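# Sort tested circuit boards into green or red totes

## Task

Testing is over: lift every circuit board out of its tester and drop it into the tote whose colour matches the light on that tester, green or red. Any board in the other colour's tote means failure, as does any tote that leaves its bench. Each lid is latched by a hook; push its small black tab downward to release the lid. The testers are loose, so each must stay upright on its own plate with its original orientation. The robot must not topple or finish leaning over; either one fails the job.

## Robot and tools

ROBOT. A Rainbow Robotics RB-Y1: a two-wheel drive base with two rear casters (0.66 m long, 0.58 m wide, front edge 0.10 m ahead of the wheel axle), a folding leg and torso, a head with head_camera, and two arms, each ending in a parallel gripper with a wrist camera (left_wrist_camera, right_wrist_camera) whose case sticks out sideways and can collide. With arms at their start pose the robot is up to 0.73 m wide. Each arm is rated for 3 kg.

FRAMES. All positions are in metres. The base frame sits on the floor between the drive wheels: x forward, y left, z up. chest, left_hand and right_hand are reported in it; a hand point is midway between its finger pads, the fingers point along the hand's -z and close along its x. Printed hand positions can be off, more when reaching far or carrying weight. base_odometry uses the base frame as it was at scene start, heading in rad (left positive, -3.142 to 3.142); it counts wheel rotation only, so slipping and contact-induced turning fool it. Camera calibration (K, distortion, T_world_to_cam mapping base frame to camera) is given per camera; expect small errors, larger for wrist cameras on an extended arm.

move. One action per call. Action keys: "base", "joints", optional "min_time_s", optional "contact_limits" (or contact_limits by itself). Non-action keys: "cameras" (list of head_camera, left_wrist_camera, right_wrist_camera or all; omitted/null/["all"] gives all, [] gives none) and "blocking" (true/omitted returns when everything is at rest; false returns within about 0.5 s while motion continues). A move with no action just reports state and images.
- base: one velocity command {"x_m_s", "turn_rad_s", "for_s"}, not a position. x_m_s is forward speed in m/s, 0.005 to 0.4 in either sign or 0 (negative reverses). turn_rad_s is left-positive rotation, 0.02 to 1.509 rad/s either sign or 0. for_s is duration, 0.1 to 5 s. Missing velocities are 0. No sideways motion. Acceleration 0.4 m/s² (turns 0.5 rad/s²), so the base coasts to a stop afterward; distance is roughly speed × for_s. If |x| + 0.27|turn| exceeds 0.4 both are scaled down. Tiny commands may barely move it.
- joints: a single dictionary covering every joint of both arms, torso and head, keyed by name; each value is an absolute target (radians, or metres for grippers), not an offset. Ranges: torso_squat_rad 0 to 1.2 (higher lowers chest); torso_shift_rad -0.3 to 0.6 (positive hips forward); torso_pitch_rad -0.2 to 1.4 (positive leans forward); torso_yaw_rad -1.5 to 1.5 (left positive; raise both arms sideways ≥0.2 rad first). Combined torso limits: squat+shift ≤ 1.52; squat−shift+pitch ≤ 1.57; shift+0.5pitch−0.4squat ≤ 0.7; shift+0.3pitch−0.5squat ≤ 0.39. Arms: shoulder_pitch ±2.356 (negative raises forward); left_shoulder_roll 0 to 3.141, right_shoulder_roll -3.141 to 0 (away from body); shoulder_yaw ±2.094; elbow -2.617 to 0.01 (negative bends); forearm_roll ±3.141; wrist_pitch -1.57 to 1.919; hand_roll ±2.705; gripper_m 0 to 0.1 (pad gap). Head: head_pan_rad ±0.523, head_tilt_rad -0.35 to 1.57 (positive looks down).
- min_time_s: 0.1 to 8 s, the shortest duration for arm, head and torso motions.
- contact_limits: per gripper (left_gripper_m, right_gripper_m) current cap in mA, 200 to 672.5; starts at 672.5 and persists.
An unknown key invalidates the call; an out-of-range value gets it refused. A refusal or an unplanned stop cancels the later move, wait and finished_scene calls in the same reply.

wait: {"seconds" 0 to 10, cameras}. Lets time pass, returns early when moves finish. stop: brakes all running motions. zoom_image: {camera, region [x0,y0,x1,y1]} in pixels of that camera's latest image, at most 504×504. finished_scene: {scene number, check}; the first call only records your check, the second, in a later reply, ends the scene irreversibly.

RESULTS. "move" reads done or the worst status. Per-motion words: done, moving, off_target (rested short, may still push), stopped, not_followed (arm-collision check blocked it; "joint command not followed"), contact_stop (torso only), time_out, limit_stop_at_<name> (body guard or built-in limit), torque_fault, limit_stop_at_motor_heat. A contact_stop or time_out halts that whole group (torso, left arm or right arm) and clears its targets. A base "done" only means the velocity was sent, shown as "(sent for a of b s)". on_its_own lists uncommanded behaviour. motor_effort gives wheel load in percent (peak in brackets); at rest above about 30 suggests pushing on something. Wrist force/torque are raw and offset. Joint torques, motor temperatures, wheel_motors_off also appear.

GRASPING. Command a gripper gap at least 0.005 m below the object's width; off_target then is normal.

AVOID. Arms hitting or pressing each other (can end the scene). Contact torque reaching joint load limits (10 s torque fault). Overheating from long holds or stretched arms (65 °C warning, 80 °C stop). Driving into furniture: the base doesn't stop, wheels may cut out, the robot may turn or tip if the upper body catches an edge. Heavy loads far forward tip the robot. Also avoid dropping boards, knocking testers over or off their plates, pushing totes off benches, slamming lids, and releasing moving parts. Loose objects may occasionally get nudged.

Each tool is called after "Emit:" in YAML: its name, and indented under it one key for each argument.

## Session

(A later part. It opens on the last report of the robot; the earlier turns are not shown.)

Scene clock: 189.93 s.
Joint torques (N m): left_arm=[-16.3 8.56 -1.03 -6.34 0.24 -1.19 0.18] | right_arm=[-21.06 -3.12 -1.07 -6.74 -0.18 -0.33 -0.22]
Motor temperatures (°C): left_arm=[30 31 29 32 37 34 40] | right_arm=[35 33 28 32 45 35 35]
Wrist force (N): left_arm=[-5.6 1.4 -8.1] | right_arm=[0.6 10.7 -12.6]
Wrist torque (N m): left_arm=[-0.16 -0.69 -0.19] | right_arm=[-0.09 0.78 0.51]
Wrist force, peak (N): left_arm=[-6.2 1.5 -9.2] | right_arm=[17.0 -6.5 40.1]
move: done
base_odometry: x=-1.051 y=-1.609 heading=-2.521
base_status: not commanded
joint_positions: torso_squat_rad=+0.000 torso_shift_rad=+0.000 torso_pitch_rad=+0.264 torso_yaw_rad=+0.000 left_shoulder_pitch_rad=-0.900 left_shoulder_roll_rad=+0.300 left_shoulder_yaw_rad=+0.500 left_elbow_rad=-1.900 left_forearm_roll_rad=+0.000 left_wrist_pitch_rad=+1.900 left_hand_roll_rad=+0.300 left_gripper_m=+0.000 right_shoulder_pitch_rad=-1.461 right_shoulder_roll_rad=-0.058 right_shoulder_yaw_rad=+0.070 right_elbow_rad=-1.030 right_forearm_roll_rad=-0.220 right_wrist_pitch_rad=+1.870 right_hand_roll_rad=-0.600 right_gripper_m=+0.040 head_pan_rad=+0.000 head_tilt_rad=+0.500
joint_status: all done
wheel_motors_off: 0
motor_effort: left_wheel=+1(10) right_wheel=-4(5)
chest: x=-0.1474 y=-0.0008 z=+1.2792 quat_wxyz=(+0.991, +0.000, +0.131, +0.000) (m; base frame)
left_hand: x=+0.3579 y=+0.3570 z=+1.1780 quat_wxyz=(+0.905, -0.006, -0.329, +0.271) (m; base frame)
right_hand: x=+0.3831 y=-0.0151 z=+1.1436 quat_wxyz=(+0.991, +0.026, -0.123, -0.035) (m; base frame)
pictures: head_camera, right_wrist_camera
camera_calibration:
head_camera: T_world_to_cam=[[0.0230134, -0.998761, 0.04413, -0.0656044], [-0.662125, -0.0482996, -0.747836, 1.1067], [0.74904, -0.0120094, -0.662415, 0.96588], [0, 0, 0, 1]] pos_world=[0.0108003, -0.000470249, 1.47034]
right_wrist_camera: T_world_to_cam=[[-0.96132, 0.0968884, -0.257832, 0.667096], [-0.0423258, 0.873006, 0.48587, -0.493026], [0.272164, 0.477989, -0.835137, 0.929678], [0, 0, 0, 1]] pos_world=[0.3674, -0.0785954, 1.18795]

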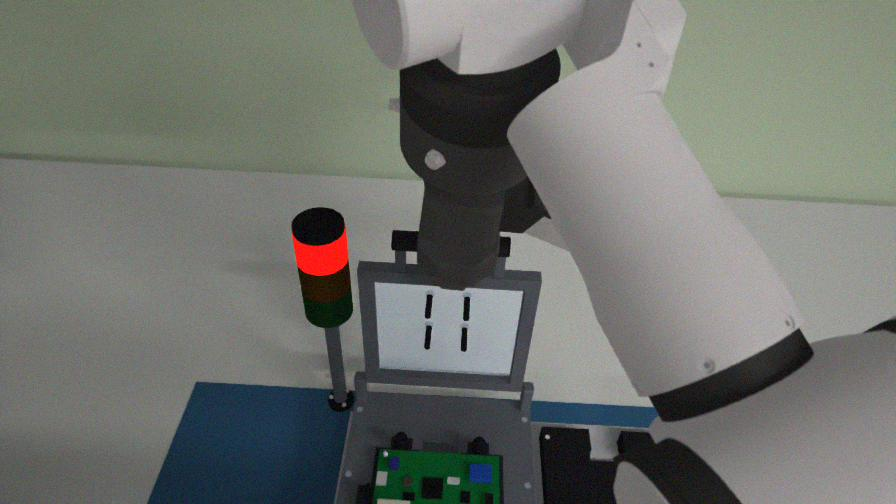

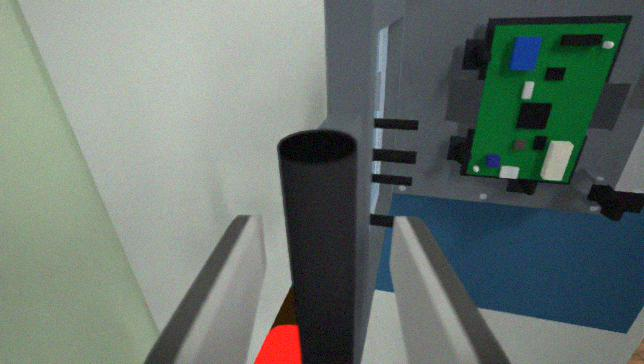

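Emit:
move:
  joints: {"torso_pitch_rad": 0.1}
  cameras: []

Emit:
move:
  base: {"x_m_s": -0.05, "for_s": 2.0}
  joints: {"right_shoulder_roll_rad": -0.047, "right_hand_roll_rad": -0.6}
  cameras: []

Emit:
move:
  joints: {"right_gripper_m": 0.082, "torso_pitch_rad": 0.4}
  cameras: ["head_camera","right_wrist_camera"]

Scene clock: 198.10 s.
Joint torques (N m): left_arm=[-17.31 8.3 -1.54 -5.4 0.29 -1.39 0.22] | right_arm=[-22.03 -4.5 -1.36 -6.71 -0.04 -0.65 -0.13]
Motor temperatures (°C): left_arm=[30 31 29 32 37 34 40] | right_arm=[35 33 28 32 45 35 35]
Wrist force (N): left_arm=[-6.2 1.8 -7.7] | right_arm=[-0.5 10.4 -12.3]
Wrist torque (N m): left_arm=[-0.15 -0.71 -0.16] | right_arm=[-0.06 0.70 0.51]
Wrist force, peak (N): left_arm=[-5.8 1.7 -8.7] | right_arm=[0.6 10.7 -13.1]
move: done
base_odometry: x=-1.051 y=-1.609 heading=-2.521
base_status: not commanded
joint_positions: torso_squat_rad=+0.000 torso_shift_rad=+0.000 torso_pitch_rad=+0.100 torso_yaw_rad=+0.000 left_shoulder_pitch_rad=-0.900 left_shoulder_roll_rad=+0.300 left_shoulder_yaw_rad=+0.500 left_elbow_rad=-1.900 left_forearm_roll_rad=+0.000 left_wrist_pitch_rad=+1.900 left_hand_roll_rad=+0.300 left_gripper_m=+0.000 right_shoulder_pitch_rad=-1.461 right_shoulder_roll_rad=-0.057 right_shoulder_yaw_rad=+0.070 right_elbow_rad=-1.030 right_forearm_roll_rad=-0.220 right_wrist_pitch_rad=+1.870 right_hand_roll_rad=-0.600 right_gripper_m=+0.040 head_pan_rad=+0.000 head_tilt_rad=+0.500
joint_status: all done
wheel_motors_off: 0
motor_effort: left_wheel=+3(4) right_wheel=-2(5)
chest: x=-0.1973 y=-0.0008 z=+1.2884 quat_wxyz=(+0.999, +0.000, +0.050, +0.000) (m; base frame)
left_hand: x=+0.3178 y=+0.3569 z=+1.2710 quat_wxyz=(+0.875, -0.028, -0.402, +0.269) (m; base frame)
right_hand: x=+0.3483 y=-0.0152 z=+1.2411 quat_wxyz=(+0.978, +0.028, -0.204, -0.033) (m; base frame)
pictures: none
No camera images: "cameras" was empty.

Scene clock: 200.83 s.
Joint torques (N m): left_arm=[-17.42 8.29 -1.16 -5.43 0.29 -1.44 0.12] | right_arm=[-22.05 -5.16 -1.77 -6.64 0.12 -0.69 -0.22]
Motor temperatures (°C): left_arm=[30 31 29 32 37 34 40] | right_arm=[35 33 28 32 45 35 35]
Wrist force (N): left_arm=[-5.9 1.6 -8.1] | right_arm=[-0.3 10.2 -12.5]
Wrist torque (N m): left_arm=[-0.13 -0.67 -0.15] | right_arm=[-0.02 0.73 0.52]
Wrist force, peak (N): left_arm=[-6.2 1.6 -8.2] | right_arm=[-0.7 11.5 -13.2]
move: done
base_odometry: x=-0.970 y=-1.551 heading=-2.521
base_status: done (sent for 2 of 2 s)
joint_positions: torso_squat_rad=+0.000 torso_shift_rad=+0.000 torso_pitch_rad=+0.100 torso_yaw_rad=+0.000 left_shoulder_pitch_rad=-0.900 left_shoulder_roll_rad=+0.300 left_shoulder_yaw_rad=+0.500 left_elbow_rad=-1.900 left_forearm_roll_rad=+0.000 left_wrist_pitch_rad=+1.900 left_hand_roll_rad=+0.300 left_gripper_m=+0.000 right_shoulder_pitch_rad=-1.461 right_shoulder_roll_rad=-0.047 right_shoulder_yaw_rad=+0.070 right_elbow_rad=-1.030 right_forearm_roll_rad=-0.220 right_wrist_pitch_rad=+1.870 right_hand_roll_rad=-0.600 right_gripper_m=+0.040 head_pan_rad=+0.000 head_tilt_rad=+0.500
joint_status: all done
wheel_motors_off: 0
motor_effort: left_wheel=-2(17) right_wheel=+2(24)
chest: x=-0.1972 y=-0.0008 z=+1.2884 quat_wxyz=(+0.999, +0.000, +0.050, +0.000) (m; base frame)
left_hand: x=+0.3179 y=+0.3569 z=+1.2709 quat_wxyz=(+0.875, -0.028, -0.402, +0.269) (m; base frame)
right_hand: x=+0.3459 y=-0.0099 z=+1.2395 quat_wxyz=(+0.978, +0.030, -0.202, -0.029) (m; base frame)
pictures: none
No camera images: "cameras" was empty.

Scene clock: 202.60 s.
Joint torques (N m): left_arm=[-14.83 8.68 -0.44 -6.79 0.15 -1.03 0.17] | right_arm=[-21.71 -2.75 -1.29 -7.57 -0.03 -0.33 -0.24]
Motor temperatures (°C): left_arm=[30 31 29 32 37 34 40] | right_arm=[35 33 28 32 45 35 35]
Wrist force (N): left_arm=[-5.0 1.0 -8.9] | right_arm=[1.6 10.6 -12.7]
Wrist torque (N m): left_arm=[-0.15 -0.65 -0.19] | right_arm=[-0.05 0.83 0.50]
Wrist force, peak (N): left_arm=[-5.1 1.1 -9.5] | right_arm=[1.3 10.7 -13.1]
move: done
base_odometry: x=-0.970 y=-1.551 heading=-2.521
base_status: not commanded
joint_positions: torso_squat_rad=+0.000 torso_shift_rad=+0.000 torso_pitch_rad=+0.400 torso_yaw_rad=+0.000 left_shoulder_pitch_rad=-0.900 left_shoulder_roll_rad=+0.300 left_shoulder_yaw_rad=+0.500 left_elbow_rad=-1.900 left_forearm_roll_rad=+0.000 left_wrist_pitch_rad=+1.900 left_hand_roll_rad=+0.300 left_gripper_m=+0.000 right_shoulder_pitch_rad=-1.460 right_shoulder_roll_rad=-0.047 right_shoulder_yaw_rad=+0.070 right_elbow_rad=-1.030 right_forearm_roll_rad=-0.220 right_wrist_pitch_rad=+1.870 right_hand_roll_rad=-0.600 right_gripper_m=+0.082 head_pan_rad=+0.000 head_tilt_rad=+0.500
joint_status: all done
wheel_motors_off: 0
motor_effort: left_wheel=+0(2) right_wheel=+2(3)
chest: x=-0.1075 y=-0.0008 z=+1.2655 quat_wxyz=(+0.980, +0.000, +0.199, +0.000) (m; base frame)
left_hand: x=+0.3793 y=+0.3570 z=+1.0966 quat_wxyz=(+0.925, +0.012, -0.267, +0.270) (m; base frame)
right_hand: x=+0.3968 y=-0.0097 z=+1.0583 quat_wxyz=(+0.998, +0.026, -0.053, -0.033) (m; base frame)
pictures: head_camera, right_wrist_camera
camera_calibration:
head_camera: T_world_to_cam=[[0.0289142, -0.998758, 0.0405857, -0.0607829], [-0.757498, -0.0483855, -0.651042, 0.990069], [0.652197, -0.0119193, -0.757956, 1.03745], [0, 0, 0, 1]] pos_world=[0.0751105, -0.000436768, 1.43339]
right_wrist_camera: T_world_to_cam=[[-0.988697, 0.089005, -0.120653, 0.523345], [0.0184802, 0.870937, 0.491047, -0.48531], [0.148787, 0.483267, -0.862737, 0.930365], [0, 0, 0, 1]] pos_world=[0.387972, -0.0735203, 1.10411]

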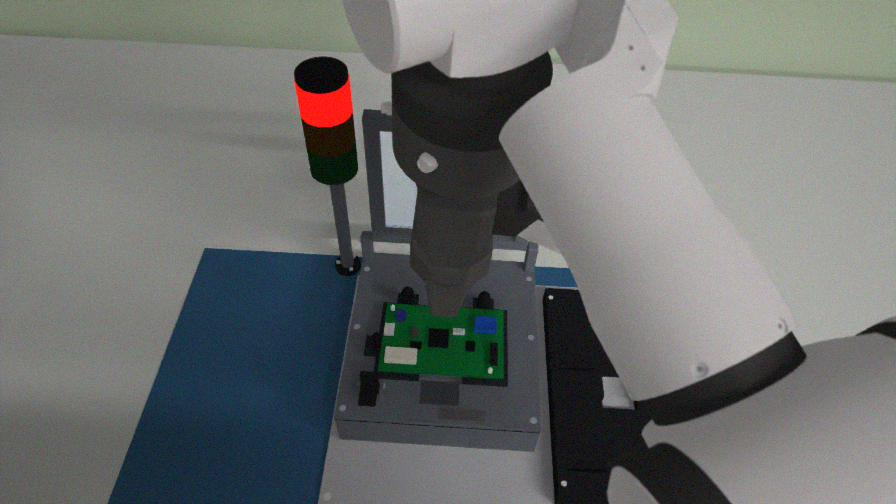

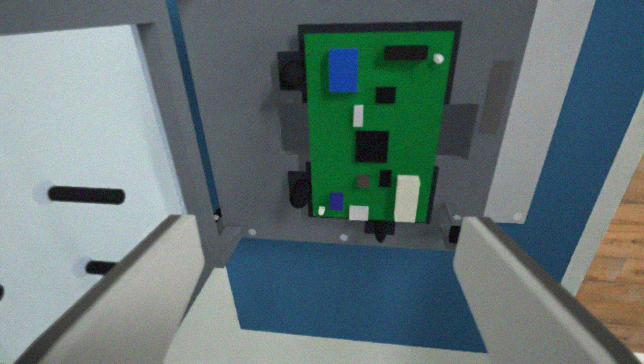

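Emit:
move:
  joints: {"torso_pitch_rad": 0.55, "right_hand_roll_rad": -0.58}
  min_time_s: 1.3
  cameras: ["right_wrist_camera"]

Scene clock: 216.63 s.
Joint torques (N m): left_arm=[-12.83 8.54 -0.14 -7.39 0.1 -0.71 0.08] | right_arm=[-19.8 -1.08 -0.94 -6.83 -0.23 -0.28 0.36]
Motor temperatures (°C): left_arm=[30 31 29 32 37 34 40] | right_arm=[36 33 28 32 45 35 35]
Wrist force (N): left_arm=[-4.3 0.3 -9.0] | right_arm=[2.6 10.1 -5.0]
Wrist torque (N m): left_arm=[-0.08 -0.61 -0.18] | right_arm=[-0.17 1.21 0.57]
Wrist force, peak (N): left_arm=[-4.2 0.4 -9.7] | right_arm=[2.0 10.7 -13.5]
move: done
base_odometry: x=-0.970 y=-1.551 heading=-2.521
base_status: not commanded
joint_positions: torso_squat_rad=+0.000 torso_shift_rad=+0.000 torso_pitch_rad=+0.550 torso_yaw_rad=+0.000 left_shoulder_pitch_rad=-0.900 left_shoulder_roll_rad=+0.300 left_shoulder_yaw_rad=+0.500 left_elbow_rad=-1.900 left_forearm_roll_rad=+0.000 left_wrist_pitch_rad=+1.900 left_hand_roll_rad=+0.300 left_gripper_m=+0.000 right_shoulder_pitch_rad=-1.461 right_shoulder_roll_rad=-0.047 right_shoulder_yaw_rad=+0.070 right_elbow_rad=-1.030 right_forearm_roll_rad=-0.220 right_wrist_pitch_rad=+1.870 right_hand_roll_rad=-0.580 right_gripper_m=+0.082 head_pan_rad=+0.000 head_tilt_rad=+0.500
joint_status: all done
wheel_motors_off: 0
motor_effort: left_wheel=+0(2) right_wheel=+2(4)
chest: x=-0.0664 y=-0.0008 z=+1.2444 quat_wxyz=(+0.962, +0.000, +0.271, +0.000) (m; base frame)
left_hand: x=+0.3897 y=+0.3571 z=+1.0047 quat_wxyz=(+0.942, +0.032, -0.197, +0.269) (m; base frame)
right_hand: x=+0.4014 y=-0.0096 z=+0.9643 quat_wxyz=(+0.999, +0.023, +0.021, -0.024) (m; base frame)
pictures: right_wrist_camera
camera_calibration:
right_wrist_camera: T_world_to_cam=[[-0.997254, 0.0689379, 0.0270591, 0.37733], [0.073414, 0.872139, 0.483719, -0.454385], [0.00974733, 0.484377, -0.874805, 0.916011], [0, 0, 0, 1]] pos_world=[0.400723, -0.0734203, 1.01092]

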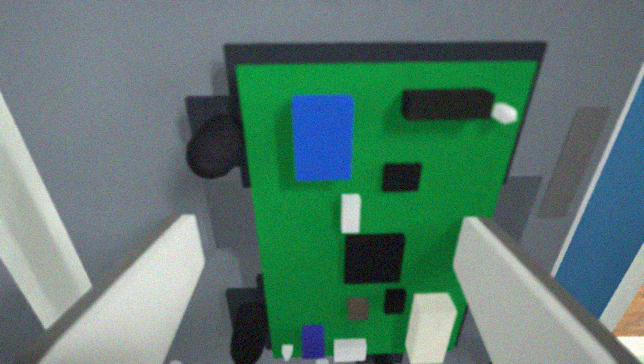

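Emit:
move:
  joints: {"torso_pitch_rad":0.5}
  cameras: []

Emit:
move:
  base: {"x_m_s":-0.02,"for_s":0.65}
  joints: {"torso_pitch_rad":0.54}
  cameras: ["right_wrist_camera"]

Scene clock: 242.70 s.
Joint torques (N m): left_arm=[-13.2 8.42 -0.01 -7.17 0.16 -0.88 0.14] | right_arm=[-20.74 -2.03 -1.21 -7.43 -0.15 -0.37 0.33]
Motor temperatures (°C): left_arm=[30 31 29 32 37 34 40] | right_arm=[36 33 28 32 45 35 35]
Wrist force (N): left_arm=[-4.3 0.7 -9.0] | right_arm=[1.8 10.9 -12.9]
Wrist torque (N m): left_arm=[-0.12 -0.60 -0.18] | right_arm=[-0.07 0.82 0.53]
Wrist force, peak (N): left_arm=[-4.4 0.5 -9.6] | right_arm=[2.5 10.4 -13.4]
move: done
base_odometry: x=-0.970 y=-1.551 heading=-2.521
base_status: not commanded
joint_positions: torso_squat_rad=+0.000 torso_shift_rad=+0.000 torso_pitch_rad=+0.500 torso_yaw_rad=+0.000 left_shoulder_pitch_rad=-0.900 left_shoulder_roll_rad=+0.300 left_shoulder_yaw_rad=+0.500 left_elbow_rad=-1.900 left_forearm_roll_rad=+0.000 left_wrist_pitch_rad=+1.900 left_hand_roll_rad=+0.300 left_gripper_m=+0.000 right_shoulder_pitch_rad=-1.461 right_shoulder_roll_rad=-0.047 right_shoulder_yaw_rad=+0.070 right_elbow_rad=-1.030 right_forearm_roll_rad=-0.220 right_wrist_pitch_rad=+1.870 right_hand_roll_rad=-0.580 right_gripper_m=+0.082 head_pan_rad=+0.000 head_tilt_rad=+0.500
joint_status: all done
wheel_motors_off: 0
motor_effort: left_wheel=-1(3) right_wheel=+3(3)
chest: x=-0.0798 y=-0.0008 z=+1.2521 quat_wxyz=(+0.969, +0.000, +0.247, +0.000) (m; base frame)
left_hand: x=+0.3878 y=+0.3570 z=+1.0355 quat_wxyz=(+0.937, +0.026, -0.220, +0.269) (m; base frame)
right_hand: x=+0.4014 y=-0.0096 z=+0.9957 quat_wxyz=(+0.999, +0.024, -0.004, -0.024) (m; base frame)
pictures: none
No camera images: "cameras" was empty.

Scene clock: 243.80 s.
Joint torques (N m): left_arm=[-13.07 8.55 -0.06 -7.21 0.12 -0.76 0.22] | right_arm=[-20.89 -1.1 -0.82 -7.59 -0.07 -0.2 0.4]
Motor temperatures (°C): left_arm=[30 31 29 32 37 34 40] | right_arm=[36 33 28 32 45 35 35]
Wrist force (N): left_arm=[-4.4 0.3 -9.2] | right_arm=[2.3 10.6 -12.9]
Wrist torque (N m): left_arm=[-0.09 -0.62 -0.18] | right_arm=[-0.06 0.84 0.54]
Wrist force, peak (N): left_arm=[-4.5 0.6 -9.4] | right_arm=[2.4 10.5 -13.5]
move: done
base_odometry: x=-0.959 y=-1.543 heading=-2.521
base_status: done (sent for 0.67 of 0.67 s)
joint_positions: torso_squat_rad=+0.000 torso_shift_rad=+0.000 torso_pitch_rad=+0.540 torso_yaw_rad=+0.000 left_shoulder_pitch_rad=-0.900 left_shoulder_roll_rad=+0.300 left_shoulder_yaw_rad=+0.500 left_elbow_rad=-1.900 left_forearm_roll_rad=+0.000 left_wrist_pitch_rad=+1.900 left_hand_roll_rad=+0.300 left_gripper_m=+0.000 right_shoulder_pitch_rad=-1.460 right_shoulder_roll_rad=-0.047 right_shoulder_yaw_rad=+0.070 right_elbow_rad=-1.030 right_forearm_roll_rad=-0.220 right_wrist_pitch_rad=+1.870 right_hand_roll_rad=-0.580 right_gripper_m=+0.082 head_pan_rad=+0.000 head_tilt_rad=+0.500
joint_status: all done
wheel_motors_off: 0
motor_effort: left_wheel=+1(17) right_wheel=+3(15)
chest: x=-0.0690 y=-0.0008 z=+1.2459 quat_wxyz=(+0.964, +0.000, +0.267, +0.000) (m; base frame)
left_hand: x=+0.3895 y=+0.3571 z=+1.0108 quat_wxyz=(+0.941, +0.031, -0.202, +0.269) (m; base frame)
right_hand: x=+0.4015 y=-0.0096 z=+0.9704 quat_wxyz=(+0.999, +0.023, +0.016, -0.024) (m; base frame)
pictures: right_wrist_camera
camera_calibration:
right_wrist_camera: T_world_to_cam=[[-0.997459, 0.0690521, 0.0175556, 0.386545], [0.0689033, 0.87218, 0.484309, -0.456024], [0.0181309, 0.484288, -0.874721, 0.917899], [0, 0, 0, 1]] pos_world=[0.400342, -0.0734834, 1.01698]

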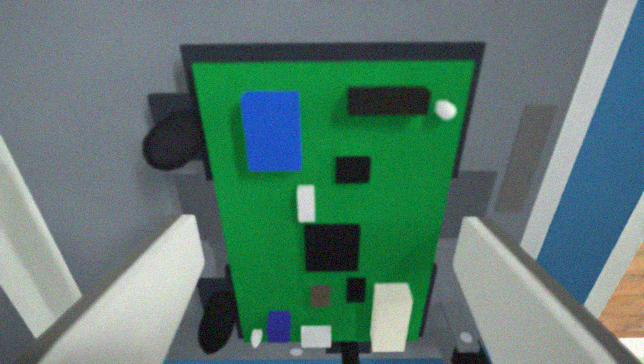

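Emit:
move:
  joints: {"torso_pitch_rad":0.594}
  cameras: ["right_wrist_camera"]

Emit:
move:
  joints: {"right_gripper_m":0.05}
  cameras: ["right_wrist_camera"]

Scene clock: 256.47 s.
Joint torques (N m): left_arm=[-12.07 8.46 0.13 -7.48 0.09 -0.6 0.09] | right_arm=[-20.56 -0.92 -0.58 -7.62 -0.14 -0.09 0.31]
Motor temperatures (°C): left_arm=[30 31 29 32 37 34 40] | right_arm=[36 33 28 32 45 35 35]
Wrist force (N): left_arm=[-3.9 0.2 -9.0] | right_arm=[2.5 10.6 -12.8]
Wrist torque (N m): left_arm=[-0.08 -0.59 -0.19] | right_arm=[-0.04 0.86 0.53]
Wrist force, peak (N): left_arm=[-4.1 0.2 -9.8] | right_arm=[2.1 10.8 -13.2]
move: done
base_odometry: x=-0.959 y=-1.543 heading=-2.521
base_status: not commanded
joint_positions: torso_squat_rad=+0.000 torso_shift_rad=+0.000 torso_pitch_rad=+0.594 torso_yaw_rad=+0.000 left_shoulder_pitch_rad=-0.900 left_shoulder_roll_rad=+0.300 left_shoulder_yaw_rad=+0.500 left_elbow_rad=-1.900 left_forearm_roll_rad=+0.000 left_wrist_pitch_rad=+1.900 left_hand_roll_rad=+0.300 left_gripper_m=+0.000 right_shoulder_pitch_rad=-1.460 right_shoulder_roll_rad=-0.047 right_shoulder_yaw_rad=+0.070 right_elbow_rad=-1.030 right_forearm_roll_rad=-0.220 right_wrist_pitch_rad=+1.870 right_hand_roll_rad=-0.580 right_gripper_m=+0.082 head_pan_rad=+0.000 head_tilt_rad=+0.500
joint_status: all done
wheel_motors_off: 0
motor_effort: left_wheel=-1(4) right_wheel=+4(5)
chest: x=-0.0549 y=-0.0008 z=+1.2370 quat_wxyz=(+0.956, +0.000, +0.293, +0.000) (m; base frame)
left_hand: x=+0.3902 y=+0.3571 z=+0.9774 quat_wxyz=(+0.946, +0.038, -0.176, +0.268) (m; base frame)
right_hand: x=+0.4000 y=-0.0096 z=+0.9364 quat_wxyz=(+0.998, +0.023, +0.043, -0.025) (m; base frame)
pictures: right_wrist_camera
camera_calibration:
right_wrist_camera: T_world_to_cam=[[-0.995054, 0.0690246, 0.071439, 0.334248], [0.0949532, 0.872189, 0.479865, -0.44573], [-0.0291858, 0.484275, -0.874429, 0.906831], [0, 0, 0, 1]] pos_world=[0.401385, -0.0734657, 0.982971]

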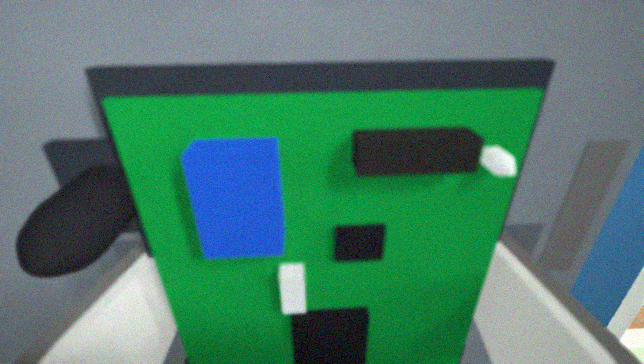

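Scene clock: 257.30 s.
Joint torques (N m): left_arm=[-12.3 8.69 0.16 -7.35 0.14 -0.62 0.13] | right_arm=[-20.58 -0.96 -0.67 -7.53 0.09 -0.83 0.35]
Motor temperatures (°C): left_arm=[30 31 29 32 37 34 40] | right_arm=[36 33 28 32 45 35 35]
Wrist force (N): left_arm=[-4.1 0.3 -9.6] | right_arm=[-1.7 9.7 -11.5]
Wrist torque (N m): left_arm=[-0.08 -0.59 -0.18] | right_arm=[-0.02 0.93 0.55]
Wrist force, peak (N): left_arm=[-4.1 0.2 -9.7] | right_arm=[2.6 10.7 -13.1]
move: off_target
base_odometry: x=-0.959 y=-1.543 heading=-2.521
base_status: not commanded
joint_positions: torso_squat_rad=+0.000 torso_shift_rad=+0.000 torso_pitch_rad=+0.594 torso_yaw_rad=+0.000 left_shoulder_pitch_rad=-0.900 left_shoulder_roll_rad=+0.300 left_shoulder_yaw_rad=+0.500 left_elbow_rad=-1.900 left_forearm_roll_rad=+0.000 left_wrist_pitch_rad=+1.900 left_hand_roll_rad=+0.300 left_gripper_m=+0.000 right_shoulder_pitch_rad=-1.460 right_shoulder_roll_rad=-0.047 right_shoulder_yaw_rad=+0.070 right_elbow_rad=-1.030 right_forearm_roll_rad=-0.220 right_wrist_pitch_rad=+1.870 right_hand_roll_rad=-0.580 right_gripper_m=+0.070 head_pan_rad=+0.000 head_tilt_rad=+0.500
joint_status: right_gripper_m off_target (ended at +0.070, target +0.050)
wheel_motors_off: 0
motor_effort: left_wheel=-1(2) right_wheel=+4(5)
chest: x=-0.0549 y=-0.0008 z=+1.2370 quat_wxyz=(+0.956, +0.000, +0.293, +0.000) (m; base frame)
left_hand: x=+0.3902 y=+0.3571 z=+0.9774 quat_wxyz=(+0.946, +0.038, -0.176, +0.268) (m; base frame)
right_hand: x=+0.3999 y=-0.0096 z=+0.9364 quat_wxyz=(+0.998, +0.023, +0.043, -0.025) (m; base frame)
pictures: right_wrist_camera
camera_calibration:
right_wrist_camera: T_world_to_cam=[[-0.995045, 0.068939, 0.0716383, 0.333979], [0.0949748, 0.872189, 0.47986, -0.44576], [-0.029401, 0.484286, -0.874415, 0.9069], [0, 0, 0, 1]] pos_world=[0.401324, -0.0734364, 0.982984]

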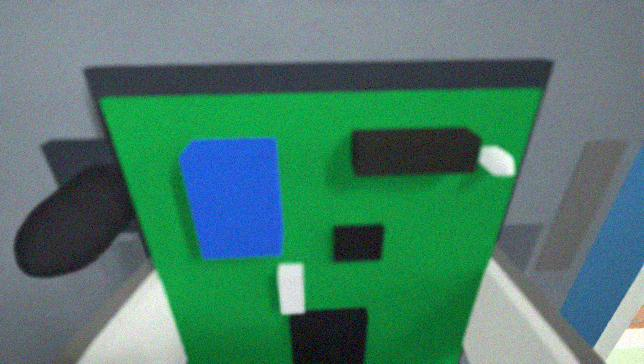

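Gripped.

Emit:
move:
  joints: {"torso_pitch_rad":0.585}
  min_time_s: 1.5
  cameras: []

Emit:
move:
  joints: {"torso_pitch_rad":0.56}
  min_time_s: 2
  cameras: ["right_wrist_camera","head_camera"]

Scene clock: 263.07 s.
Joint torques (N m): left_arm=[-12.35 8.28 0.05 -7.29 0.09 -0.69 0.18] | right_arm=[-22.24 -1.25 -0.95 -8.45 0.12 -0.86 0.3]
Motor temperatures (°C): left_arm=[30 31 29 32 37 34 40] | right_arm=[36 33 28 32 45 35 35]
Wrist force (N): left_arm=[-4.1 0.1 -9.2] | right_arm=[-2.2 10.4 -16.3]
Wrist torque (N m): left_arm=[-0.06 -0.61 -0.19] | right_arm=[0.04 0.80 0.35]
Wrist force, peak (N): left_arm=[-4.1 0.2 -9.6] | right_arm=[-3.0 11.1 -17.6]
move: done
base_odometry: x=-0.959 y=-1.543 heading=-2.521
base_status: not commanded
joint_positions: torso_squat_rad=+0.000 torso_shift_rad=+0.000 torso_pitch_rad=+0.585 torso_yaw_rad=+0.000 left_shoulder_pitch_rad=-0.900 left_shoulder_roll_rad=+0.300 left_shoulder_yaw_rad=+0.500 left_elbow_rad=-1.900 left_forearm_roll_rad=+0.000 left_wrist_pitch_rad=+1.900 left_hand_roll_rad=+0.300 left_gripper_m=+0.000 right_shoulder_pitch_rad=-1.460 right_shoulder_roll_rad=-0.047 right_shoulder_yaw_rad=+0.070 right_elbow_rad=-1.030 right_forearm_roll_rad=-0.220 right_wrist_pitch_rad=+1.870 right_hand_roll_rad=-0.580 right_gripper_m=+0.070 head_pan_rad=+0.000 head_tilt_rad=+0.500
joint_status: all done
wheel_motors_off: 0
motor_effort: left_wheel=-2(3) right_wheel=+3(4)
chest: x=-0.0572 y=-0.0008 z=+1.2385 quat_wxyz=(+0.958, +0.000, +0.288, +0.000) (m; base frame)
left_hand: x=+0.3902 y=+0.3571 z=+0.9829 quat_wxyz=(+0.946, +0.037, -0.180, +0.268) (m; base frame)
right_hand: x=+0.4001 y=-0.0096 z=+0.9418 quat_wxyz=(+0.999, +0.023, +0.039, -0.025) (m; base frame)
pictures: none
No camera images: "cameras" was empty.

Scene clock: 265.37 s.
Joint torques (N m): left_arm=[-12.81 8.58 0.07 -7.35 0.09 -0.72 0.13] | right_arm=[-22.57 -1.84 -1.09 -8.45 0.26 -0.27 0.29]
Motor temperatures (°C): left_arm=[30 31 29 32 37 34 40] | right_arm=[36 33 28 32 45 35 35]
Wrist force (N): left_arm=[-4.1 0.4 -9.3] | right_arm=[2.4 10.6 -13.1]
Wrist torque (N m): left_arm=[-0.10 -0.60 -0.17] | right_arm=[-0.06 0.85 0.54]
Wrist force, peak (N): left_arm=[-4.3 0.5 -9.6] | right_arm=[-2.1 10.6 -16.9]
move: done
base_odometry: x=-0.959 y=-1.543 heading=-2.521
base_status: not commanded
joint_positions: torso_squat_rad=+0.000 torso_shift_rad=+0.000 torso_pitch_rad=+0.560 torso_yaw_rad=+0.000 left_shoulder_pitch_rad=-0.900 left_shoulder_roll_rad=+0.300 left_shoulder_yaw_rad=+0.500 left_elbow_rad=-1.900 left_forearm_roll_rad=+0.000 left_wrist_pitch_rad=+1.900 left_hand_roll_rad=+0.300 left_gripper_m=+0.000 right_shoulder_pitch_rad=-1.460 right_shoulder_roll_rad=-0.047 right_shoulder_yaw_rad=+0.070 right_elbow_rad=-1.030 right_forearm_roll_rad=-0.220 right_wrist_pitch_rad=+1.870 right_hand_roll_rad=-0.580 right_gripper_m=+0.070 head_pan_rad=+0.000 head_tilt_rad=+0.500
joint_status: all done
wheel_motors_off: 0
motor_effort: left_wheel=-2(3) right_wheel=+2(4)
chest: x=-0.0637 y=-0.0008 z=+1.2427 quat_wxyz=(+0.961, +0.000, +0.276, +0.000) (m; base frame)
left_hand: x=+0.3900 y=+0.3571 z=+0.9984 quat_wxyz=(+0.943, +0.034, -0.192, +0.269) (m; base frame)
right_hand: x=+0.4009 y=-0.0096 z=+0.9575 quat_wxyz=(+0.999, +0.023, +0.027, -0.025) (m; base frame)
pictures: head_camera, right_wrist_camera
camera_calibration:
head_camera: T_world_to_cam=[[0.0351198, -0.998754, 0.035454, -0.0543345], [-0.851507, -0.0484756, -0.522097, 0.842158], [0.523165, -0.0118534, -0.852149, 1.10041], [0, 0, 0, 1]] pos_world=[0.143313, -0.000399034, 1.37933]
right_wrist_camera: T_world_to_cam=[[-0.996876, 0.0690755, 0.0382879, 0.366145], [0.0789771, 0.872198, 0.482735, -0.452265], [-0.0000494851, 0.484251, -0.874929, 0.914139], [0, 0, 0, 1]] pos_world=[0.400765, -0.0735003, 1.00411]

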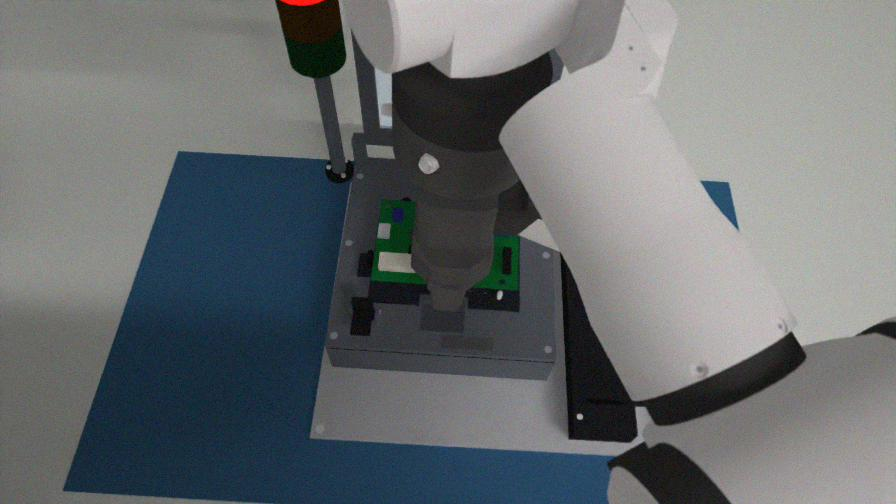

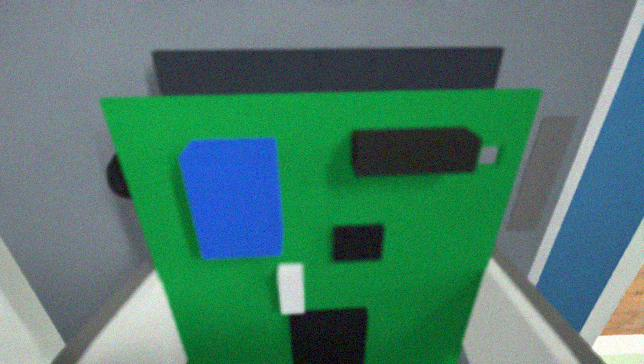

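Emit:
move:
  joints: {"torso_pitch_rad":0.3}
  cameras: []

Emit:
move:
  base: {"x_m_s":-0.3,"for_s":2}
  joints: {"torso_pitch_rad":0.1}
  cameras: []

Emit:
move:
  base: {"turn_rad_s":1.2,"for_s":2.57}
  joints: {"head_tilt_rad":0.3}
  cameras: ["head_camera"]

Scene clock: 275.80 s.
Joint torques (N m): left_arm=[-15.82 8.7 -0.6 -6.42 0.26 -1.14 0.12] | right_arm=[-23.63 -4.44 -1.62 -7.79 0.34 -0.6 0.37]
Motor temperatures (°C): left_arm=[30 31 29 32 37 34 40] | right_arm=[36 33 28 32 45 35 35]
Wrist force (N): left_arm=[-5.5 1.1 -8.6] | right_arm=[0.7 10.4 -13.2]
Wrist torque (N m): left_arm=[-0.13 -0.69 -0.18] | right_arm=[-0.06 0.78 0.51]
Wrist force, peak (N): left_arm=[-4.5 0.6 -9.5] | right_arm=[2.3 10.6 -13.8]
move: done
base_odometry: x=-0.959 y=-1.543 heading=-2.521
base_status: not commanded
joint_positions: torso_squat_rad=+0.000 torso_shift_rad=+0.000 torso_pitch_rad=+0.300 torso_yaw_rad=+0.000 left_shoulder_pitch_rad=-0.900 left_shoulder_roll_rad=+0.300 left_shoulder_yaw_rad=+0.500 left_elbow_rad=-1.900 left_forearm_roll_rad=+0.000 left_wrist_pitch_rad=+1.900 left_hand_roll_rad=+0.300 left_gripper_m=+0.000 right_shoulder_pitch_rad=-1.460 right_shoulder_roll_rad=-0.047 right_shoulder_yaw_rad=+0.070 right_elbow_rad=-1.030 right_forearm_roll_rad=-0.220 right_wrist_pitch_rad=+1.870 right_hand_roll_rad=-0.580 right_gripper_m=+0.070 head_pan_rad=+0.000 head_tilt_rad=+0.500
joint_status: all done
wheel_motors_off: 0
motor_effort: left_wheel=-2(3) right_wheel=+3(4)
chest: x=-0.1367 y=-0.0008 z=+1.2761 quat_wxyz=(+0.989, +0.000, +0.149, +0.000) (m; base frame)
left_hand: x=+0.3646 y=+0.3570 z=+1.1568 quat_wxyz=(+0.910, -0.001, -0.313, +0.271) (m; base frame)
right_hand: x=+0.3857 y=-0.0097 z=+1.1202 quat_wxyz=(+0.994, +0.026, -0.103, -0.022) (m; base frame)
pictures: none
No camera images: "cameras" was empty.

Scene clock: 278.87 s.
Joint torques (N m): left_arm=[-17.39 8.48 -1.5 -5.49 0.32 -1.39 0.12] | right_arm=[-23.41 -6.32 -2.29 -6.92 0.44 -0.89 0.32]
Motor temperatures (°C): left_arm=[30 31 29 32 37 34 40] | right_arm=[36 33 28 32 45 35 35]
Wrist force (N): left_arm=[-6.1 1.8 -7.8] | right_arm=[-0.7 10.6 -12.8]
Wrist torque (N m): left_arm=[-0.15 -0.70 -0.17] | right_arm=[-0.06 0.67 0.52]
Wrist force, peak (N): left_arm=[-5.2 1.0 -9.2] | right_arm=[1.1 10.8 -14.0]
move: done
base_odometry: x=-0.471 y=-1.194 heading=-2.521
base_status: done (sent for 2 of 2 s)
joint_positions: torso_squat_rad=+0.000 torso_shift_rad=+0.000 torso_pitch_rad=+0.100 torso_yaw_rad=+0.000 left_shoulder_pitch_rad=-0.900 left_shoulder_roll_rad=+0.300 left_shoulder_yaw_rad=+0.500 left_elbow_rad=-1.900 left_forearm_roll_rad=+0.000 left_wrist_pitch_rad=+1.900 left_hand_roll_rad=+0.300 left_gripper_m=+0.000 right_shoulder_pitch_rad=-1.460 right_shoulder_roll_rad=-0.047 right_shoulder_yaw_rad=+0.070 right_elbow_rad=-1.030 right_forearm_roll_rad=-0.220 right_wrist_pitch_rad=+1.870 right_hand_roll_rad=-0.580 right_gripper_m=+0.070 head_pan_rad=+0.000 head_tilt_rad=+0.500
joint_status: all done
wheel_motors_off: 0
motor_effort: left_wheel=+6(31) right_wheel=+0(21)
chest: x=-0.1973 y=-0.0008 z=+1.2884 quat_wxyz=(+0.999, +0.000, +0.050, +0.000) (m; base frame)
left_hand: x=+0.3178 y=+0.3569 z=+1.2710 quat_wxyz=(+0.875, -0.028, -0.402, +0.269) (m; base frame)
right_hand: x=+0.3458 y=-0.0098 z=+1.2394 quat_wxyz=(+0.979, +0.028, -0.202, -0.019) (m; base frame)
pictures: none
No camera images: "cameras" was empty.

Scene clock: 284.13 s.
Joint torques (N m): left_arm=[-17.13 8.43 -1.32 -5.59 0.21 -1.5 0.18] | right_arm=[-23.42 -6.33 -2.32 -7 0.52 -0.83 0.35]
Motor temperatures (°C): left_arm=[30 31 29 32 37 34 40] | right_arm=[36 33 28 32 45 35 35]
Wrist force (N): left_arm=[-5.9 1.9 -7.6] | right_arm=[-0.3 10.7 -12.9]
Wrist torque (N m): left_arm=[-0.17 -0.69 -0.16] | right_arm=[-0.08 0.72 0.51]
Wrist force, peak (N): left_arm=[-6.1 1.8 -8.1] | right_arm=[-0.3 10.7 -13.2]
move: done
base_odometry: x=-0.471 y=-1.194 heading=+0.559
base_status: done (sent for 2.57 of 2.57 s)
joint_positions: torso_squat_rad=+0.000 torso_shift_rad=+0.000 torso_pitch_rad=+0.100 torso_yaw_rad=+0.000 left_shoulder_pitch_rad=-0.900 left_shoulder_roll_rad=+0.300 left_shoulder_yaw_rad=+0.500 left_elbow_rad=-1.900 left_forearm_roll_rad=+0.000 left_wrist_pitch_rad=+1.900 left_hand_roll_rad=+0.300 left_gripper_m=+0.000 right_shoulder_pitch_rad=-1.460 right_shoulder_roll_rad=-0.047 right_shoulder_yaw_rad=+0.070 right_elbow_rad=-1.030 right_forearm_roll_rad=-0.220 right_wrist_pitch_rad=+1.870 right_hand_roll_rad=-0.580 right_gripper_m=+0.070 head_pan_rad=+0.000 head_tilt_rad=+0.300
joint_status: all done
wheel_motors_off: 0
motor_effort: left_wheel=+0(26) right_wheel=+3(31)
chest: x=-0.1973 y=-0.0008 z=+1.2884 quat_wxyz=(+0.999, +0.000, +0.050, +0.000) (m; base frame)
left_hand: x=+0.3178 y=+0.3569 z=+1.2710 quat_wxyz=(+0.875, -0.028, -0.402, +0.269) (m; base frame)
right_hand: x=+0.3458 y=-0.0098 z=+1.2394 quat_wxyz=(+0.979, +0.028, -0.202, -0.019) (m; base frame)
pictures: head_camera
camera_calibration:
head_camera: T_world_to_cam=[[0.00553616, -0.998763, 0.0494127, -0.0751077], [-0.352519, -0.0481905, -0.934563, 1.39216], [0.935788, -0.012245, -0.35235, 0.607759], [0, 0, 0, 1]] pos_world=[-0.0775567, -0.000484061, 1.51891]

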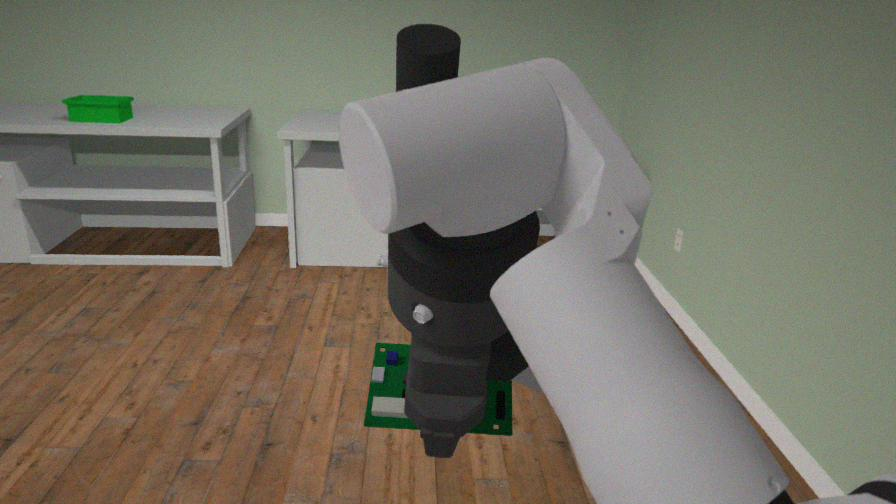

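Emit:
move:
  base: {"x_m_s":0.4,"for_s":5}
  cameras: ["head_camera"]

Scene clock: 298.50 s.
Joint torques (N m): left_arm=[-17.28 8.31 -1.36 -5.52 0.34 -1.39 0.17] | right_arm=[-23.27 -6.5 -2.21 -6.93 0.51 -0.85 0.41]
Motor temperatures (°C): left_arm=[30 31 29 32 37 34 40] | right_arm=[36 33 28 32 45 35 35]
Wrist force (N): left_arm=[-6.2 1.6 -7.6] | right_arm=[-0.7 10.4 -12.6]
Wrist torque (N m): left_arm=[-0.15 -0.73 -0.17] | right_arm=[-0.04 0.69 0.51]
Wrist force, peak (N): left_arm=[-6.6 1.7 -7.8] | right_arm=[-0.4 10.5 -13.3]
move: done
base_odometry: x=+1.225 y=-0.133 heading=+0.559
base_status: done (sent for 5 of 5 s)
joint_positions: torso_squat_rad=+0.000 torso_shift_rad=+0.000 torso_pitch_rad=+0.100 torso_yaw_rad=+0.000 left_shoulder_pitch_rad=-0.900 left_shoulder_roll_rad=+0.300 left_shoulder_yaw_rad=+0.500 left_elbow_rad=-1.900 left_forearm_roll_rad=+0.000 left_wrist_pitch_rad=+1.900 left_hand_roll_rad=+0.300 left_gripper_m=+0.000 right_shoulder_pitch_rad=-1.460 right_shoulder_roll_rad=-0.047 right_shoulder_yaw_rad=+0.070 right_elbow_rad=-1.030 right_forearm_roll_rad=-0.220 right_wrist_pitch_rad=+1.870 right_hand_roll_rad=-0.580 right_gripper_m=+0.070 head_pan_rad=+0.000 head_tilt_rad=+0.300
joint_status: not commanded
wheel_motors_off: 0
motor_effort: left_wheel=+1(30) right_wheel=-3(30)
chest: x=-0.1971 y=-0.0008 z=+1.2884 quat_wxyz=(+0.999, +0.000, +0.050, +0.000) (m; base frame)
left_hand: x=+0.3180 y=+0.3569 z=+1.2709 quat_wxyz=(+0.875, -0.028, -0.402, +0.269) (m; base frame)
right_hand: x=+0.3459 y=-0.0098 z=+1.2392 quat_wxyz=(+0.979, +0.028, -0.202, -0.019) (m; base frame)
pictures: head_camera
camera_calibration:
head_camera: T_world_to_cam=[[0.00554857, -0.998763, 0.0494113, -0.075104], [-0.352746, -0.0481906, -0.934477, 1.39205], [0.935703, -0.0122446, -0.352577, 0.607871], [0, 0, 0, 1]] pos_world=[-0.0773278, -0.000484009, 1.51888]

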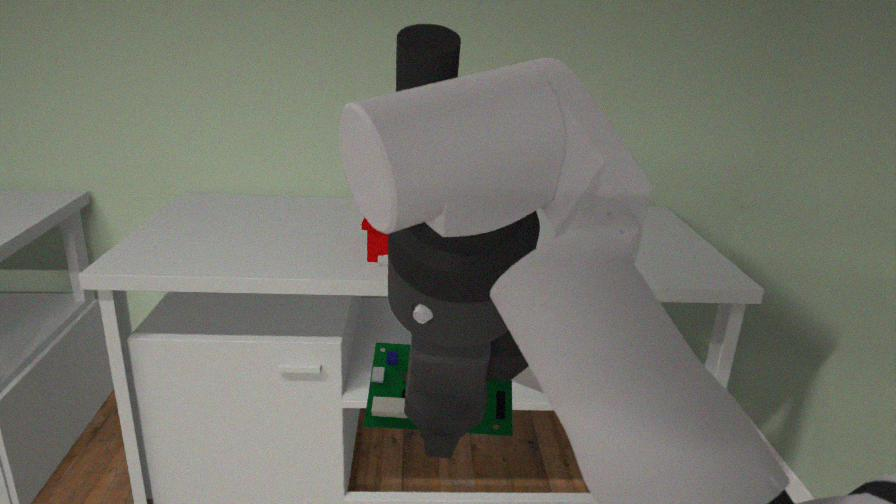

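Emit:
move:
  base: {"x_m_s":0.3,"for_s":2.5}
  joints: {"torso_pitch_rad":0.2,"head_tilt_rad":0.5}
  cameras: ["head_camera","right_wrist_camera"]

Scene clock: 307.63 s.
Joint torques (N m): left_arm=[-16.54 8.54 -1.11 -5.84 0.31 -1.34 0.1] | right_arm=[-23.22 -5.13 -1.97 -7.37 0.36 -0.72 0.39]
Motor temperatures (°C): left_arm=[30 31 29 32 37 34 40] | right_arm=[36 33 28 32 45 35 35]
Wrist force (N): left_arm=[-5.4 1.6 -7.9] | right_arm=[-0.1 10.4 -13.0]
Wrist torque (N m): left_arm=[-0.18 -0.64 -0.18] | right_arm=[-0.06 0.71 0.52]
Wrist force, peak (N): left_arm=[-6.4 1.6 -8.3] | right_arm=[0.0 10.8 -13.5]
move: done
base_odometry: x=+1.861 y=+0.265 heading=+0.559
base_status: done (sent for 2.5 of 2.5 s)
joint_positions: torso_squat_rad=+0.000 torso_shift_rad=+0.000 torso_pitch_rad=+0.200 torso_yaw_rad=+0.000 left_shoulder_pitch_rad=-0.900 left_shoulder_roll_rad=+0.300 left_shoulder_yaw_rad=+0.500 left_elbow_rad=-1.900 left_forearm_roll_rad=+0.000 left_wrist_pitch_rad=+1.900 left_hand_roll_rad=+0.300 left_gripper_m=+0.000 right_shoulder_pitch_rad=-1.460 right_shoulder_roll_rad=-0.047 right_shoulder_yaw_rad=+0.070 right_elbow_rad=-1.030 right_forearm_roll_rad=-0.220 right_wrist_pitch_rad=+1.870 right_hand_roll_rad=-0.580 right_gripper_m=+0.070 head_pan_rad=+0.000 head_tilt_rad=+0.500
joint_status: all done
wheel_motors_off: 0
motor_effort: left_wheel=-1(28) right_wheel=-3(23)
chest: x=-0.1665 y=-0.0008 z=+1.2838 quat_wxyz=(+0.995, +0.000, +0.100, +0.000) (m; base frame)
left_hand: x=+0.3442 y=+0.3569 z=+1.2149 quat_wxyz=(+0.894, -0.015, -0.358, +0.270) (m; base frame)
right_hand: x=+0.3689 y=-0.0098 z=+1.1807 quat_wxyz=(+0.988, +0.027, -0.153, -0.020) (m; base frame)
pictures: head_camera, right_wrist_camera
camera_calibration:
head_camera: T_world_to_cam=[[0.0201554, -0.99876, 0.0455163, -0.0676071], [-0.613104, -0.048308, -0.788524, 1.15781], [0.789745, -0.0120132, -0.613318, 0.92698], [0, 0, 0, 1]] pos_world=[-0.0208583, -0.000455974, 1.48457]
right_wrist_camera: T_world_to_cam=[[-0.946318, 0.0692758, -0.315727, 0.724996], [-0.0961818, 0.872172, 0.479652, -0.489127], [0.308596, 0.48427, -0.818688, 0.929211], [0, 0, 0, 1]] pos_world=[0.35228, -0.0736106, 1.22425]

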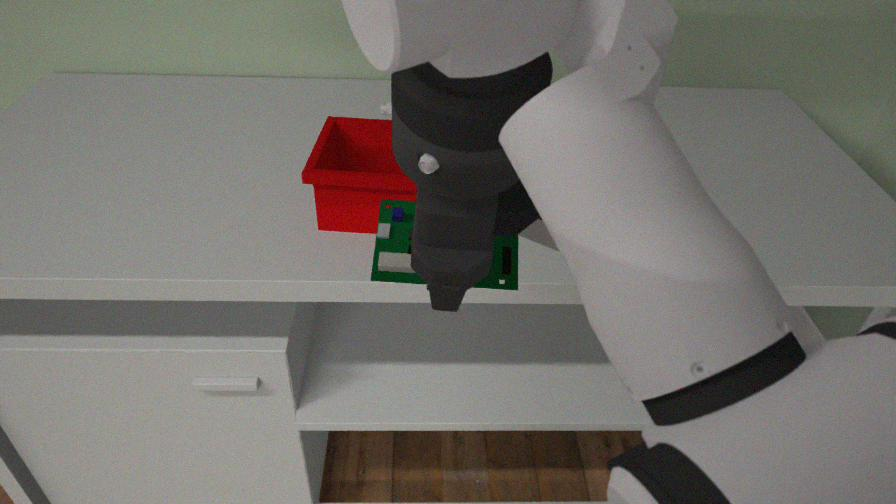

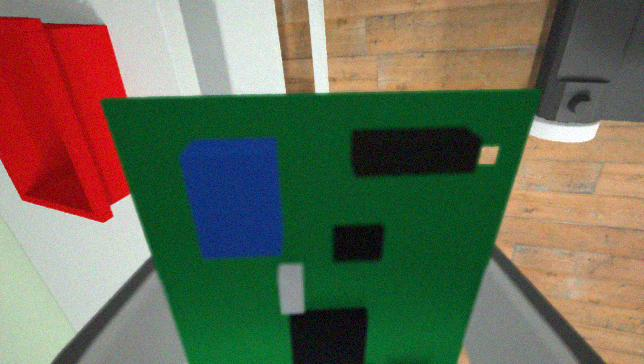

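Emit:
move:
  base: {"turn_rad_s":0.1,"for_s":0.6}
  cameras: []

Emit:
move:
  base: {"x_m_s":0.25,"for_s":1.5}
  joints: {"torso_pitch_rad":0.3}

Scene clock: 322.60 s.
Joint torques (N m): left_arm=[-16.63 8.66 -1.15 -5.84 0.27 -1.25 0.16] | right_arm=[-23.26 -5.28 -1.91 -7.29 0.4 -0.67 0.36]
Motor temperatures (°C): left_arm=[30 31 29 32 37 34 40] | right_arm=[36 33 28 32 45 35 35]
Wrist force (N): left_arm=[-5.8 1.6 -8.2] | right_arm=[0.1 10.4 -13.3]
Wrist torque (N m): left_arm=[-0.20 -0.69 -0.17] | right_arm=[-0.05 0.76 0.53]
Wrist force, peak (N): left_arm=[-6.0 1.5 -8.4] | right_arm=[-0.2 10.9 -13.4]
move: done
base_odometry: x=+1.861 y=+0.265 heading=+0.619
base_status: done (sent for 0.6 of 0.6 s)
joint_positions: torso_squat_rad=+0.000 torso_shift_rad=+0.000 torso_pitch_rad=+0.200 torso_yaw_rad=+0.000 left_shoulder_pitch_rad=-0.900 left_shoulder_roll_rad=+0.300 left_shoulder_yaw_rad=+0.500 left_elbow_rad=-1.900 left_forearm_roll_rad=+0.000 left_wrist_pitch_rad=+1.900 left_hand_roll_rad=+0.300 left_gripper_m=+0.000 right_shoulder_pitch_rad=-1.460 right_shoulder_roll_rad=-0.047 right_shoulder_yaw_rad=+0.070 right_elbow_rad=-1.030 right_forearm_roll_rad=-0.220 right_wrist_pitch_rad=+1.870 right_hand_roll_rad=-0.580 right_gripper_m=+0.070 head_pan_rad=+0.000 head_tilt_rad=+0.500
joint_status: not commanded
wheel_motors_off: 0
motor_effort: left_wheel=-5(26) right_wheel=+2(28)
chest: x=-0.1666 y=-0.0008 z=+1.2838 quat_wxyz=(+0.995, +0.000, +0.100, +0.000) (m; base frame)
left_hand: x=+0.3442 y=+0.3569 z=+1.2150 quat_wxyz=(+0.894, -0.015, -0.358, +0.270) (m; base frame)
right_hand: x=+0.3688 y=-0.0098 z=+1.1807 quat_wxyz=(+0.988, +0.027, -0.153, -0.020) (m; base frame)
pictures: none
No camera images: "cameras" was empty.

Scene clock: 325.20 s.
Joint torques (N m): left_arm=[-15.79 8.74 -0.75 -6.4 0.29 -1.09 0.15] | right_arm=[-22.67 -4.67 -1.53 -7.58 0.35 -0.52 0.38]
Motor temperatures (°C): left_arm=[30 31 29 32 37 34 40] | right_arm=[36 33 28 32 45 35 35]
Wrist force (N): left_arm=[-5.6 1.0 -8.6] | right_arm=[0.8 10.5 -13.1]
Wrist torque (N m): left_arm=[-0.14 -0.70 -0.17] | right_arm=[-0.06 0.77 0.52]
Wrist force, peak (N): left_arm=[-5.4 1.2 -9.0] | right_arm=[0.9 10.5 -13.8]
move: done
base_odometry: x=+2.166 y=+0.482 heading=+0.619
base_status: done (sent for 1.5 of 1.5 s)
joint_positions: torso_squat_rad=+0.000 torso_shift_rad=+0.000 torso_pitch_rad=+0.300 torso_yaw_rad=+0.000 left_shoulder_pitch_rad=-0.900 left_shoulder_roll_rad=+0.300 left_shoulder_yaw_rad=+0.500 left_elbow_rad=-1.900 left_forearm_roll_rad=+0.000 left_wrist_pitch_rad=+1.900 left_hand_roll_rad=+0.300 left_gripper_m=+0.000 right_shoulder_pitch_rad=-1.460 right_shoulder_roll_rad=-0.047 right_shoulder_yaw_rad=+0.070 right_elbow_rad=-1.030 right_forearm_roll_rad=-0.220 right_wrist_pitch_rad=+1.870 right_hand_roll_rad=-0.580 right_gripper_m=+0.070 head_pan_rad=+0.000 head_tilt_rad=+0.500
joint_status: all done
wheel_motors_off: 0
motor_effort: left_wheel=-1(33) right_wheel=-4(27)
chest: x=-0.1366 y=-0.0008 z=+1.2761 quat_wxyz=(+0.989, +0.000, +0.149, +0.000) (m; base frame)
left_hand: x=+0.3647 y=+0.3570 z=+1.1567 quat_wxyz=(+0.910, -0.001, -0.313, +0.271) (m; base frame)
right_hand: x=+0.3858 y=-0.0097 z=+1.1202 quat_wxyz=(+0.994, +0.026, -0.103, -0.022) (m; base frame)
pictures: head_camera, left_wrist_camera, right_wrist_camera
camera_calibration:
head_camera: T_world_to_cam=[[0.0246717, -0.998759, 0.0432613, -0.0643737], [-0.688676, -0.0483484, -0.723456, 1.07675], [0.72465, -0.0119442, -0.689014, 0.986387], [0, 0, 0, 1]] pos_world=[0.0283362, -0.000452989, 1.4614]
left_wrist_camera: T_world_to_cam=[[0.657115, 0.50872, 0.556241, -1.06598], [0.163448, -0.81653, 0.553682, -0.37431], [0.735857, -0.272916, -0.619703, 0.614915], [0, 0, 0, 1]] pos_world=[0.309164, 0.404472, 1.18126]
right_wrist_camera: T_world_to_cam=[[-0.973087, 0.0691868, -0.219806, 0.62481], [-0.0479663, 0.872156, 0.486871, -0.485208], [0.22539, 0.484311, -0.845365, 0.936409], [0, 0, 0, 1]] pos_world=[0.373663, -0.0735644, 1.16518]

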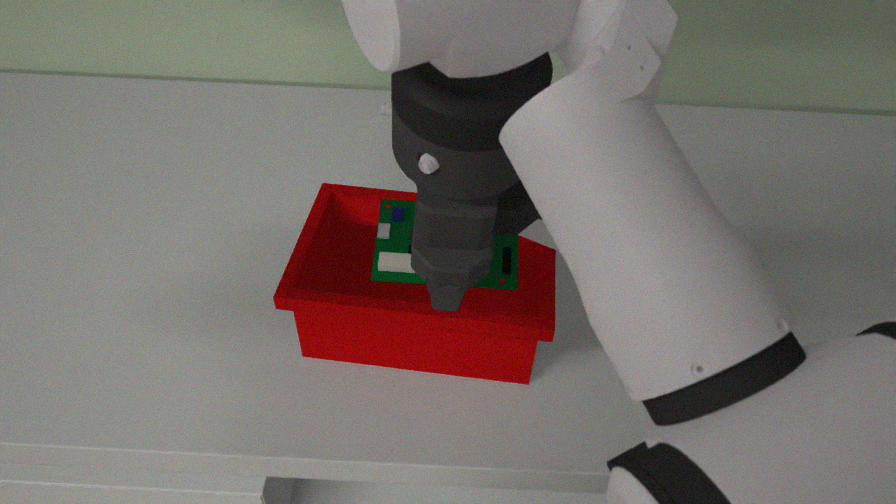

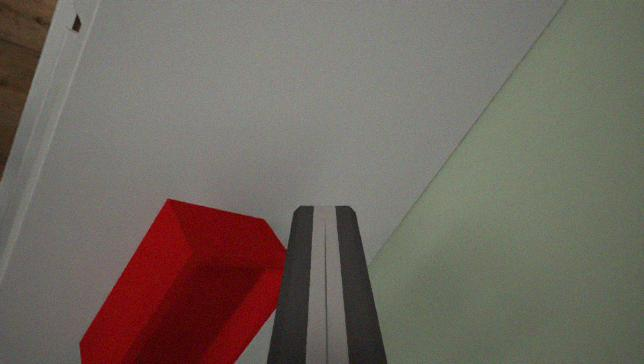

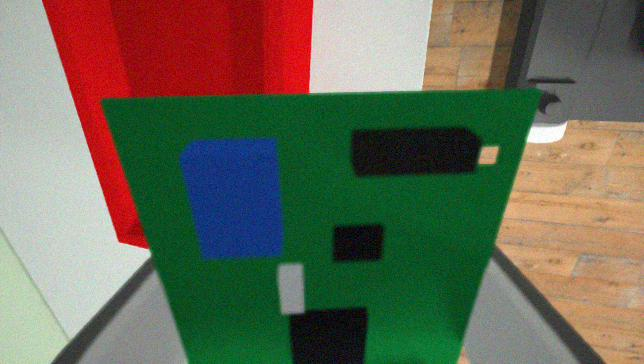

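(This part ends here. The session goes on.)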